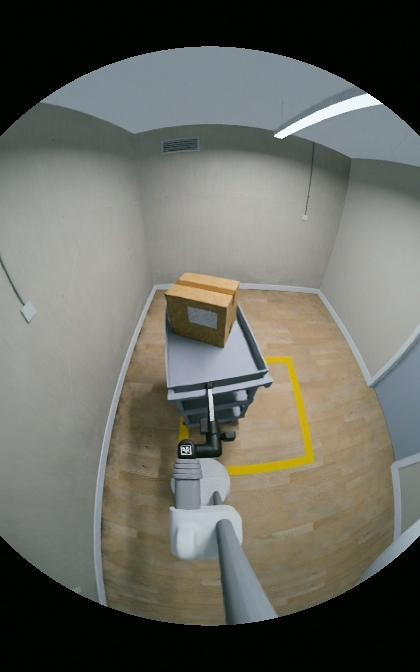

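Request:
{"method": "move", "body": {"blocking": false, "r2": {"base":{"translate_m":-0.3,"strafe_m":-0.33}}}}

Request:
{"method": "wait", "body": {"seconds": 4}}

Request:
{"method": "move", "body": {"blocking": false, "r2": {"base":{"translate_m":-0.5}}}}

Request:
{"method": "wait", "body": {"seconds": 4}}

Request:
{"method": "move", "body": {"blocking": false, "r2": {"base":{"strafe_m":0.2,"translate_m":0.03},"pace":"slow"}}}

Request:
{"method": "wait", "body": {"seconds": 4, "cameras": ["r2_head_camera","r2_head_right_camera"]}}

Scene clock: 1106.47 s.
move: r2 moving
r1: as last shown
r1.lidar_m: 1.07 1.19 1.66 3.23 3.47 4.80 - 1.95 1.52 1.46 1.43 1.10
r1.motor_effort: lift_m=+21(21) arm_m=+4(4) wheel_0=+3(4) wheel_1=+3(3) wheel_2=-1(1)
r1.servo_current: wrist_yaw_rad=52(85) wrist_pitch_rad=46(52) wrist_roll_rad=46(52) gripper_m=46(52)
r1.contact_limits: strafe_m 0.9
r1.wrist_depth_mm: - - - - - - - / - - - - - - - / - - - - - - - / - - - - - - - / - - - - - - - / - 210 - - - 197 - / - - - 146 - - -
r2.base_odometry: x=-3.028 y=-5.760 heading=+2.634
r2.turned_by_wheels: +0.001
r2.turned_by_imu: +0.001
r2.base_tilt: forward=-0.6 right=+0.1
r2.lidar_m: 0.36 1.20 0.90 0.86 0.91 1.30 2.14 2.26 2.00 1.98 2.07 0.43
r2.base_status: translate_m moving; strafe_m moving
r2.joint_positions: lift_m=+0.682 arm_m=+0.000 wrist_yaw_rad=+0.004 wrist_pitch_rad=+0.005 wrist_roll_rad=+1.569 gripper_m=-0.029
r2.joint_status: not commanded
r2.measured_speeds: translate_m=-0.084 strafe_m=-0.091 rotate_rad=+0.000 lift_m=+0.000 arm_m=+0.000 wrist_yaw_rad=+0.000 wrist_pitch_rad=+0.000 wrist_roll_rad=+0.000
r2.motor_effort: lift_m=+20(20) arm_m=-3(4) wheel_0=+7(9) wheel_1=-12(12) wheel_2=+14(16)
r2.servo_current: wrist_yaw_rad=46(52) wrist_pitch_rad=46(46) wrist_roll_rad=52(52) gripper_m=91(98)
r2.hand_pose: x=+0.4596 y=-0.0863 z=+0.8586 quat_wxyz=(+0.708, +0.706, +0.003, +0.000) (m; r2's base frame)
r2.wrist_depth_mm: - - - 193 257 1661 1160 / - - - 188 250 1756 - / - - 615 184 245 820 - / - - 477 180 239 831 - / - - 508 176 235 831 - / - - 186 172 179 - - / - - - - - - -
pictures: none

Scene clock: 1108.93 s.
earlier move: r2 done
r1.base_odometry: x=-0.791 y=+0.644 heading=+0.616
r1.turned_by_wheels: +0.000
r1.turned_by_imu: +0.000
r1.base_tilt: forward=-1.6 right=+1.3
r1.lidar_m: 1.06 1.17 1.64 3.24 3.46 4.82 - 1.95 1.49 1.45 1.45 1.10
r1.base_status: not commanded
r1.joint_positions: lift_m=+0.800 arm_m=+0.000 wrist_yaw_rad=+1.703 wrist_pitch_rad=+0.003 wrist_roll_rad=+0.000 gripper_m=+0.130
r1.joint_status: not commanded
r1.measured_speeds: all 0
r1.motor_effort: lift_m=+21(22) arm_m=+4(4) wheel_0=+4(4) wheel_1=+2(3) wheel_2=-1(1)
r1.servo_current: wrist_yaw_rad=59(85) wrist_pitch_rad=46(52) wrist_roll_rad=59(65) gripper_m=46(52)
r1.contact_limits: strafe_m 0.9
r1.hand_pose: x=+0.2196 y=+0.2974 z=+0.9771 quat_wxyz=(+0.659, -0.001, +0.001, +0.752) (m; r1's base frame)
r1.wrist_depth_mm: - - - - - - - / - - - - - - - / - - - - - - - / - - - - - - - / - - - - - - - / - 210 - - - 197 - / - - - 146 - - -
r2.base_odometry: x=-2.636 y=-5.628 heading=+2.634
r2.turned_by_wheels: +0.000
r2.turned_by_imu: +0.000
r2.base_tilt: forward=-0.7 right=+0.1
r2.lidar_m: 0.31 0.42 1.20 1.17 1.25 1.76 1.89 1.98 1.68 1.62 1.80 0.49
r2.base_status: done
r2.joint_positions: lift_m=+0.682 arm_m=+0.000 wrist_yaw_rad=+0.003 wrist_pitch_rad=+0.005 wrist_roll_rad=+1.569 gripper_m=-0.029
r2.joint_status: not commanded
r2.measured_speeds: all 0
r2.motor_effort: lift_m=+20(20) arm_m=-3(4) wheel_0=+3(10) wheel_1=-1(13) wheel_2=+2(17)
r2.servo_current: wrist_yaw_rad=52(65) wrist_pitch_rad=46(52) wrist_roll_rad=46(65) gripper_m=91(98)
r2.hand_pose: x=+0.4595 y=-0.0866 z=+0.8586 quat_wxyz=(+0.708, +0.706, +0.003, -0.001) (m; r2's base frame)
r2.wrist_depth_mm: - - - 320 - 1576 1138 / - - - 327 364 1464 427 / - - - 286 - 1661 500 / - - - 259 274 1863 - / - - 640 187 240 820 - / - - 186 168 179 - - / - - 466 - 211 - -
wait: 2.47 of 4 s (r2 has come to rest)
pictures: none

Scene clock: 1109.43 s.
move: r2 moving
r1: as last shown
r1.base_tilt: forward=-1.5 right=+1.3
r1.lidar_m: 1.07 1.18 1.63 3.22 3.49 4.80 - 1.97 1.52 1.48 1.43 1.09
r1.motor_effort: lift_m=+21(22) arm_m=+4(4) wheel_0=+3(4) wheel_1=+3(3) wheel_2=-1(1)
r1.servo_current: wrist_yaw_rad=46(59) wrist_pitch_rad=39(46) wrist_roll_rad=46(59) gripper_m=46(46)
r1.contact_limits: strafe_m 0.9
r1.wrist_depth_mm: - - - - - - - / - - - - - - - / - - - - - - - / - - - - - - - / - - - - - - - / - 211 - - - 196 - / - - - 146 - - -
r2.base_odometry: x=-2.609 y=-5.643 heading=+2.634
r2.turned_by_wheels: +0.000
r2.turned_by_imu: +0.000
r2.base_tilt: forward=-0.6 right=+0.1
r2.lidar_m: 0.29 0.41 1.24 1.16 1.24 1.78 1.86 1.97 1.67 1.62 1.79 0.47
r2.base_status: translate_m moving
r2.joint_positions: lift_m=+0.682 arm_m=+0.000 wrist_yaw_rad=+0.003 wrist_pitch_rad=+0.005 wrist_roll_rad=+1.569 gripper_m=-0.029
r2.joint_status: not commanded
r2.measured_speeds: translate_m=-0.121 strafe_m=-0.002 rotate_rad=-0.001 lift_m=+0.000 arm_m=+0.000 wrist_yaw_rad=+0.000 wrist_pitch_rad=+0.000 wrist_roll_rad=+0.000
r2.motor_effort: lift_m=+20(20) arm_m=-3(4) wheel_0=-8(9) wheel_1=-9(9) wheel_2=+14(16)
r2.servo_current: wrist_yaw_rad=39(52) wrist_pitch_rad=46(52) wrist_roll_rad=39(52) gripper_m=91(91)
r2.hand_pose: x=+0.4595 y=-0.0866 z=+0.8586 quat_wxyz=(+0.708, +0.706, +0.003, -0.001) (m; r2's base frame)
r2.wrist_depth_mm: - - - 322 - 1537 1138 / - - - 315 366 1499 379 / - - - 285 309 1661 500 / - - - 258 273 1863 - / - - 585 187 241 820 - / - - 186 169 180 - - / - - 473 - 211 - -
pictures: none

Scene clock: 1112.10 s.
earlier move: r2 done
r1.base_odometry: x=-0.791 y=+0.644 heading=+0.616
r1.turned_by_wheels: +0.000
r1.turned_by_imu: +0.000
r1.base_tilt: forward=-1.6 right=+1.2
r1.lidar_m: 1.07 1.17 1.65 3.23 3.47 4.79 - 1.99 1.48 1.47 1.45 1.11
r1.base_status: not commanded
r1.joint_positions: lift_m=+0.800 arm_m=+0.000 wrist_yaw_rad=+1.703 wrist_pitch_rad=+0.003 wrist_roll_rad=+0.000 gripper_m=+0.130
r1.joint_status: not commanded
r1.measured_speeds: all 0
r1.motor_effort: lift_m=+21(22) arm_m=+4(4) wheel_0=+4(4) wheel_1=+3(3) wheel_2=-1(2)
r1.servo_current: wrist_yaw_rad=46(72) wrist_pitch_rad=46(52) wrist_roll_rad=33(72) gripper_m=46(46)
r1.contact_limits: strafe_m 0.9
r1.hand_pose: x=+0.2196 y=+0.2974 z=+0.9771 quat_wxyz=(+0.659, -0.001, +0.001, +0.752) (m; r1's base frame)
r1.wrist_depth_mm: - - - - - - - / - - - - - - - / - - - - - - - / - - - - - - - / - - - - - - - / - 210 - - - 197 - / - - - 146 - - -
r2.base_odometry: x=-2.199 y=-5.871 heading=+2.633
r2.turned_by_wheels: +0.000
r2.turned_by_imu: -0.001
r2.base_tilt: forward=-0.7 right=+0.1
r2.lidar_m: 0.35 0.74 1.24 1.19 1.26 1.45 1.39 1.49 1.64 1.61 1.78 0.44
r2.base_status: done
r2.joint_positions: lift_m=+0.682 arm_m=+0.000 wrist_yaw_rad=-0.002 wrist_pitch_rad=+0.005 wrist_roll_rad=+1.569 gripper_m=-0.029
r2.joint_status: not commanded
r2.measured_speeds: all 0
r2.motor_effort: lift_m=+20(20) arm_m=-3(4) wheel_0=-5(14) wheel_1=-3(10) wheel_2=+0(16)
r2.servo_current: wrist_yaw_rad=52(59) wrist_pitch_rad=46(52) wrist_roll_rad=39(59) gripper_m=91(98)
r2.hand_pose: x=+0.4591 y=-0.0880 z=+0.8586 quat_wxyz=(+0.708, +0.706, +0.001, -0.003) (m; r2's base frame)
r2.wrist_depth_mm: - - - 287 303 1537 1160 / - - - 270 279 1661 492 / - - - 256 265 1708 - / - - 549 191 248 831 - / - - 488 180 237 831 - / - - 187 169 180 - - / - - 521 - 219 - -
wait: 2.67 of 4 s (r2 has come to rest)
pictures: none

Scene clock: 1112.60 s.
move: r2 moving
r1: as last shown
r1.base_tilt: forward=-1.6 right=+1.3
r1.lidar_m: 1.08 1.18 1.64 3.23 3.48 4.80 - 1.96 1.49 1.46 1.44 1.11
r1.motor_effort: lift_m=+21(21) arm_m=+4(4) wheel_0=+3(4) wheel_1=+3(3) wheel_2=-1(1)
r1.servo_current: wrist_yaw_rad=46(59) wrist_pitch_rad=46(52) wrist_roll_rad=39(65) gripper_m=39(52)
r1.contact_limits: strafe_m 0.9
r1.wrist_depth_mm: - - - - - - - / - - - - - - - / - - - - - - - / - - - - - - - / - - - - - - - / - 210 - - - 196 - / - - - 146 - - -
r2.base_odometry: x=-2.207 y=-5.882 heading=+2.632
r2.turned_by_wheels: -0.001
r2.turned_by_imu: -0.001
r2.base_tilt: forward=-0.7 right=+0.1
r2.lidar_m: 0.34 1.64 1.24 1.19 1.23 1.47 1.37 1.47 1.65 1.61 1.79 0.44
r2.base_status: translate_m moving; strafe_m moving
r2.joint_positions: lift_m=+0.682 arm_m=+0.000 wrist_yaw_rad=-0.004 wrist_pitch_rad=+0.005 wrist_roll_rad=+1.569 gripper_m=-0.029
r2.joint_status: not commanded
r2.measured_speeds: translate_m=+0.007 strafe_m=+0.052 rotate_rad=+0.002 lift_m=+0.000 arm_m=+0.000 wrist_yaw_rad=+0.000 wrist_pitch_rad=+0.000 wrist_roll_rad=+0.000
r2.motor_effort: lift_m=+20(20) arm_m=-3(4) wheel_0=-11(16) wheel_1=+8(8) wheel_2=-11(11)
r2.servo_current: wrist_yaw_rad=46(59) wrist_pitch_rad=46(46) wrist_roll_rad=52(59) gripper_m=85(91)
r2.hand_pose: x=+0.4590 y=-0.0885 z=+0.8586 quat_wxyz=(+0.708, +0.706, +0.000, -0.003) (m; r2's base frame)
r2.wrist_depth_mm: - - - 224 298 1661 1160 / - - - 268 278 1661 492 / - - - 257 264 1808 - / - - 539 189 248 831 - / - - 488 179 237 831 - / - - 187 169 179 - - / - - 521 - 219 - -
pictures: none

Scene clock: 1115.33 s.
earlier move: r2 done
r1.base_odometry: x=-0.791 y=+0.644 heading=+0.616
r1.turned_by_wheels: +0.000
r1.turned_by_imu: +0.000
r1.base_tilt: forward=-1.6 right=+1.2
r1.lidar_m: 1.08 1.17 1.63 3.24 3.45 4.81 - 1.97 1.51 1.47 1.44 1.11
r1.base_status: not commanded
r1.joint_positions: lift_m=+0.800 arm_m=+0.000 wrist_yaw_rad=+1.703 wrist_pitch_rad=+0.003 wrist_roll_rad=+0.000 gripper_m=+0.130
r1.joint_status: not commanded
r1.measured_speeds: all 0
r1.motor_effort: lift_m=+21(22) arm_m=+4(4) wheel_0=+4(4) wheel_1=+3(3) wheel_2=-1(1)
r1.servo_current: wrist_yaw_rad=59(72) wrist_pitch_rad=46(52) wrist_roll_rad=39(72) gripper_m=33(52)
r1.contact_limits: strafe_m 0.9
r1.hand_pose: x=+0.2196 y=+0.2974 z=+0.9771 quat_wxyz=(+0.659, -0.001, +0.001, +0.752) (m; r1's base frame)
r1.wrist_depth_mm: - - - - - - - / - - - - - - - / - - - - - - - / - - - - - - - / - - - - - - - / - 210 - - - 196 - / - - - 146 - - -
r2.base_odometry: x=-2.323 y=-6.031 heading=+2.632
r2.turned_by_wheels: +0.000
r2.turned_by_imu: +0.000
r2.base_tilt: forward=-0.7 right=+0.0
r2.lidar_m: 0.38 1.38 1.04 0.99 1.05 1.49 1.41 1.50 1.89 1.80 1.99 0.42
r2.base_status: done
r2.joint_positions: lift_m=+0.682 arm_m=+0.000 wrist_yaw_rad=-0.004 wrist_pitch_rad=+0.005 wrist_roll_rad=+1.569 gripper_m=-0.029
r2.joint_status: not commanded
r2.measured_speeds: all 0
r2.motor_effort: lift_m=+20(20) arm_m=-3(4) wheel_0=-5(16) wheel_1=+4(9) wheel_2=-9(11)
r2.servo_current: wrist_yaw_rad=46(65) wrist_pitch_rad=46(52) wrist_roll_rad=39(59) gripper_m=91(98)
r2.hand_pose: x=+0.4589 y=-0.0886 z=+0.8586 quat_wxyz=(+0.708, +0.706, +0.000, -0.003) (m; r2's base frame)
r2.wrist_depth_mm: - - - 175 236 1708 - / - - - 235 236 809 - / - - 477 173 234 842 - / - - 488 173 233 842 - / - - 530 172 231 820 - / - - 186 171 179 - - / - - - - - 1618 480
wait: 2.73 of 4 s (r2 has come to rest)
pictures: r2_head_camera, r2_head_right_camera
Images, in order (width x height): r2_head_camera 420x560, r2_head_right_camera 420x672.

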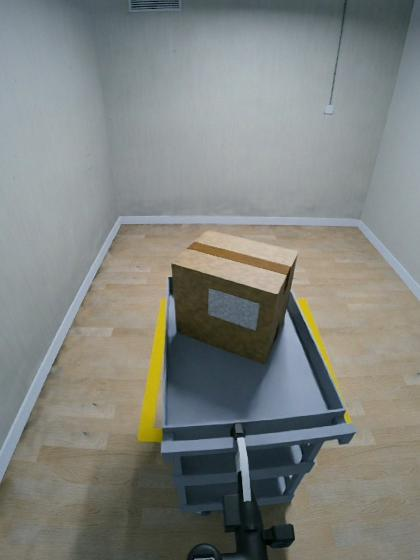

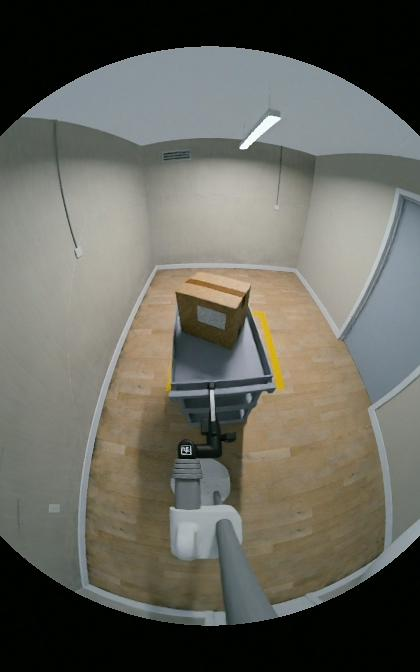

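Request:
{"method": "move", "body": {"blocking": false, "r2": {"base":{"translate_m":0.36,"strafe_m":0.0},"pace":"slow"}}}

Request:
{"method": "wait", "body": {"seconds": 5.5, "cameras": ["r2_head_camera","r2_head_right_camera"]}}

Scene clock: 1120.07 s.
move: r2 moving
r1: as last shown
r1.base_tilt: forward=-1.6 right=+1.3
r1.lidar_m: 1.08 1.18 1.64 3.24 3.49 4.81 - 1.97 1.49 1.47 1.39 1.10
r1.motor_effort: lift_m=+21(21) arm_m=+4(4) wheel_0=+3(4) wheel_1=+3(3) wheel_2=-1(1)
r1.servo_current: wrist_yaw_rad=33(65) wrist_pitch_rad=39(52) wrist_roll_rad=46(59) gripper_m=52(52)
r1.contact_limits: strafe_m 0.9
r1.wrist_depth_mm: - - - - - - - / - - - - - - - / - - - - - - - / - - - - - - - / - - - - - - - / - 210 - - - 197 - / - - - 146 - - -
r2.base_odometry: x=-2.333 y=-6.025 heading=+2.633
r2.turned_by_wheels: +0.000
r2.turned_by_imu: +0.001
r2.base_tilt: forward=-0.7 right=+0.1
r2.lidar_m: 0.38 1.34 1.03 0.99 1.06 1.47 1.41 1.52 1.85 1.80 2.00 0.45
r2.base_status: translate_m moving; strafe_m moving
r2.joint_positions: lift_m=+0.682 arm_m=+0.000 wrist_yaw_rad=-0.004 wrist_pitch_rad=+0.005 wrist_roll_rad=+1.569 gripper_m=-0.029
r2.joint_status: not commanded
r2.measured_speeds: translate_m=+0.048 strafe_m=+0.000 rotate_rad=-0.001 lift_m=+0.000 arm_m=+0.000 wrist_yaw_rad=+0.000 wrist_pitch_rad=+0.000 wrist_roll_rad=+0.000
r2.motor_effort: lift_m=+20(20) arm_m=-3(4) wheel_0=+7(11) wheel_1=+8(8) wheel_2=-14(15)
r2.servo_current: wrist_yaw_rad=46(52) wrist_pitch_rad=39(46) wrist_roll_rad=52(59) gripper_m=91(98)
r2.hand_pose: x=+0.4589 y=-0.0886 z=+0.8586 quat_wxyz=(+0.708, +0.706, +0.000, -0.003) (m; r2's base frame)
r2.wrist_depth_mm: - - - 174 236 1661 - / - - - 235 235 809 - / - - 473 173 234 842 - / - - 484 173 232 831 - / - - 530 172 232 831 - / - - 186 171 179 - - / - - - - - 1661 484
pictures: none

Scene clock: 1124.43 s.
earlier move: r2 done
r1.base_odometry: x=-0.791 y=+0.644 heading=+0.616
r1.turned_by_wheels: +0.000
r1.turned_by_imu: +0.000
r1.base_tilt: forward=-1.6 right=+1.3
r1.lidar_m: 1.09 1.18 1.64 3.21 3.47 4.80 - 1.95 1.49 1.47 1.45 1.11
r1.base_status: not commanded
r1.joint_positions: lift_m=+0.800 arm_m=+0.000 wrist_yaw_rad=+1.703 wrist_pitch_rad=+0.003 wrist_roll_rad=+0.000 gripper_m=+0.130
r1.joint_status: not commanded
r1.measured_speeds: all 0
r1.motor_effort: lift_m=+21(22) arm_m=+4(4) wheel_0=+4(4) wheel_1=+3(3) wheel_2=-1(1)
r1.servo_current: wrist_yaw_rad=39(65) wrist_pitch_rad=46(52) wrist_roll_rad=59(65) gripper_m=46(52)
r1.contact_limits: strafe_m 0.9
r1.hand_pose: x=+0.2196 y=+0.2974 z=+0.9771 quat_wxyz=(+0.659, -0.001, +0.001, +0.752) (m; r1's base frame)
r1.wrist_depth_mm: - - - - - - - / - - - - - - - / - - - - - - - / - - - - - - - / - - - - - - - / - 211 - - - 197 - / - - - 146 - - -
r2.base_odometry: x=-2.637 y=-5.856 heading=+2.633
r2.turned_by_wheels: +0.000
r2.turned_by_imu: +0.002
r2.base_tilt: forward=-0.7 right=+0.0
r2.lidar_m: 0.40 1.38 1.01 0.94 1.06 1.49 1.77 1.89 1.87 1.82 2.02 0.44
r2.base_status: done
r2.joint_positions: lift_m=+0.682 arm_m=+0.000 wrist_yaw_rad=+0.000 wrist_pitch_rad=+0.005 wrist_roll_rad=+1.569 gripper_m=-0.029
r2.joint_status: not commanded
r2.measured_speeds: all 0
r2.motor_effort: lift_m=+20(20) arm_m=-3(4) wheel_0=+5(12) wheel_1=+5(8) wheel_2=-5(15)
r2.servo_current: wrist_yaw_rad=46(65) wrist_pitch_rad=39(52) wrist_roll_rad=46(59) gripper_m=85(98)
r2.hand_pose: x=+0.4593 y=-0.0875 z=+0.8586 quat_wxyz=(+0.708, +0.706, +0.002, -0.002) (m; r2's base frame)
r2.wrist_depth_mm: - - - 164 223 1661 - / - - 603 166 225 820 - / - 488 455 167 226 820 - / - - 496 168 229 831 - / - - 549 170 230 842 - / - - 185 171 179 - - / - - - - - 1618 473
wait: 4.37 of 5.5 s (r2 has come to rest)
pictures: r2_head_camera, r2_head_right_camera
Images, in order (width x height): r2_head_camera 420x560, r2_head_right_camera 420x672.

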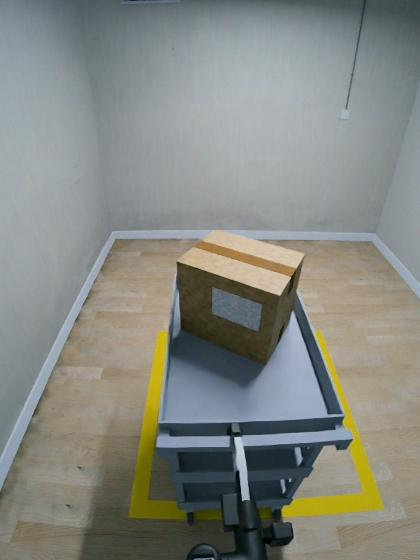

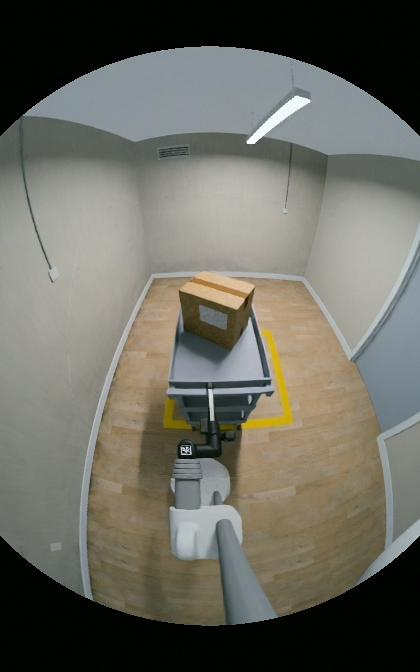

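Request:
{"method": "move", "body": {"blocking": false, "r2": {"base":{"translate_m":0.36,"strafe_m":0.0},"pace":"slow"}}}

Request:
{"method": "wait", "body": {"seconds": 5.5, "cameras": ["r2_head_camera","r2_head_right_camera","r2_head_left_camera"]}}

Scene clock: 1131.37 s.
move: r2 moving
r1: as last shown
r1.lidar_m: 1.07 1.17 1.66 3.22 3.48 4.79 - 1.97 1.52 1.48 1.41 1.10
r1.motor_effort: lift_m=+21(22) arm_m=+4(4) wheel_0=+3(4) wheel_1=+3(3) wheel_2=-1(1)
r1.servo_current: wrist_yaw_rad=39(59) wrist_pitch_rad=46(46) wrist_roll_rad=59(59) gripper_m=39(52)
r1.contact_limits: strafe_m 0.9
r2.base_odometry: x=-2.648 y=-5.850 heading=+2.633
r2.turned_by_wheels: +0.000
r2.turned_by_imu: +0.001
r2.base_tilt: forward=-0.7 right=+0.1
r2.lidar_m: 0.39 1.36 1.00 0.97 1.03 1.51 1.78 1.91 1.87 1.81 2.01 0.42
r2.base_status: translate_m moving; strafe_m moving
r2.joint_positions: lift_m=+0.682 arm_m=+0.000 wrist_yaw_rad=+0.000 wrist_pitch_rad=+0.005 wrist_roll_rad=+1.569 gripper_m=-0.029
r2.joint_status: not commanded
r2.measured_speeds: translate_m=+0.050 strafe_m=+0.000 rotate_rad=+0.003 lift_m=+0.000 arm_m=+0.000 wrist_yaw_rad=+0.000 wrist_pitch_rad=+0.000 wrist_roll_rad=+0.000
r2.motor_effort: lift_m=+20(20) arm_m=-3(3) wheel_0=+7(9) wheel_1=+6(7) wheel_2=-11(12)
r2.servo_current: wrist_yaw_rad=52(52) wrist_pitch_rad=46(46) wrist_roll_rad=39(52) gripper_m=91(91)
r2.hand_pose: x=+0.4593 y=-0.0875 z=+0.8586 quat_wxyz=(+0.708, +0.706, +0.002, -0.002) (m; r2's base frame)
r2.wrist_depth_mm: - - - 164 223 1661 - / - - 597 165 224 820 - / - 488 452 167 227 820 - / - - 496 168 229 831 - / - - 544 169 230 831 - / - - 185 171 180 - - / - - - - - 1576 473
pictures: none

Scene clock: 1135.73 s.
earlier move: r2 done
r1.base_odometry: x=-0.791 y=+0.644 heading=+0.616
r1.turned_by_wheels: +0.000
r1.turned_by_imu: +0.000
r1.base_tilt: forward=-1.6 right=+1.3
r1.lidar_m: 1.08 1.18 1.65 3.23 3.49 4.81 - 1.94 1.51 1.48 1.43 1.10
r1.base_status: not commanded
r1.joint_positions: lift_m=+0.800 arm_m=+0.000 wrist_yaw_rad=+1.703 wrist_pitch_rad=+0.003 wrist_roll_rad=+0.000 gripper_m=+0.130
r1.joint_status: not commanded
r1.measured_speeds: all 0
r1.motor_effort: lift_m=+21(22) arm_m=+4(4) wheel_0=+4(4) wheel_1=+3(3) wheel_2=-1(1)
r1.servo_current: wrist_yaw_rad=52(65) wrist_pitch_rad=39(52) wrist_roll_rad=46(72) gripper_m=33(52)
r1.contact_limits: strafe_m 0.9
r1.hand_pose: x=+0.2196 y=+0.2974 z=+0.9771 quat_wxyz=(+0.659, -0.001, +0.001, +0.752) (m; r1's base frame)
r1.wrist_depth_mm: - - - - - - - / - - - - - - - / - - - - - - - / - - - - - - - / - - - - - - - / - 210 - - - 197 - / - - - 146 - - -
r2.base_odometry: x=-2.951 y=-5.681 heading=+2.633
r2.turned_by_wheels: +0.000
r2.turned_by_imu: +0.002
r2.base_tilt: forward=-0.7 right=+0.0
r2.lidar_m: 0.41 1.30 1.00 0.95 1.04 1.44 2.11 2.26 1.88 1.84 1.99 0.43
r2.base_status: done
r2.joint_positions: lift_m=+0.682 arm_m=+0.000 wrist_yaw_rad=+0.000 wrist_pitch_rad=+0.005 wrist_roll_rad=+1.569 gripper_m=-0.029
r2.joint_status: not commanded
r2.measured_speeds: all 0
r2.motor_effort: lift_m=+20(20) arm_m=-3(4) wheel_0=+6(13) wheel_1=+4(8) wheel_2=-6(12)
r2.servo_current: wrist_yaw_rad=39(59) wrist_pitch_rad=46(52) wrist_roll_rad=59(59) gripper_m=91(98)
r2.hand_pose: x=+0.4593 y=-0.0875 z=+0.8586 quat_wxyz=(+0.708, +0.706, +0.002, -0.002) (m; r2's base frame)
r2.wrist_depth_mm: - - - 159 217 1537 - / - - 544 161 220 809 - / - 462 452 163 223 809 - / - - 496 166 225 820 - / - - 564 169 229 - - / - - 186 171 179 - - / - - - - - 1708 484
wait: 4.37 of 5.5 s (r2 has come to rest)
pictures: r2_head_camera, r2_head_left_camera, r2_head_right_camera
Images, in order (width x height): r2_head_camera 420x560, r2_head_left_camera 420x672, r2_head_right_camera 420x672.

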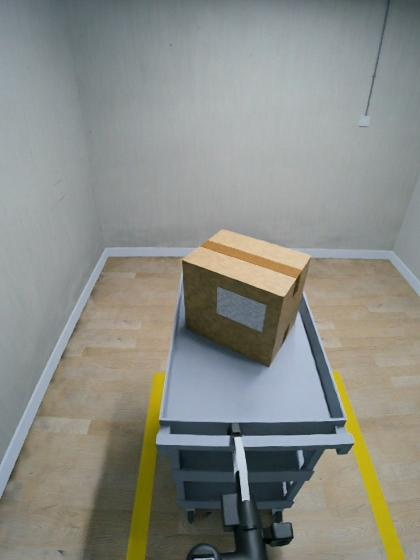

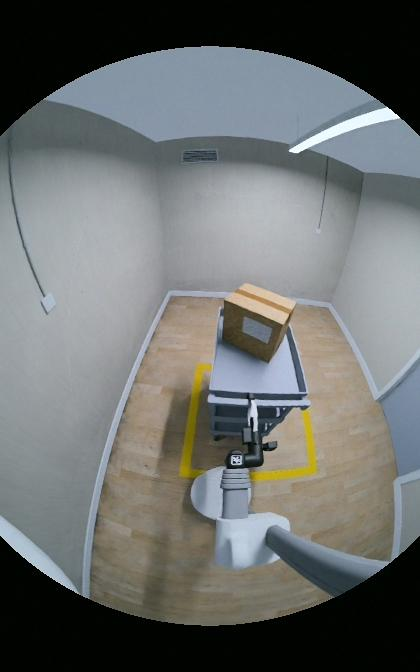

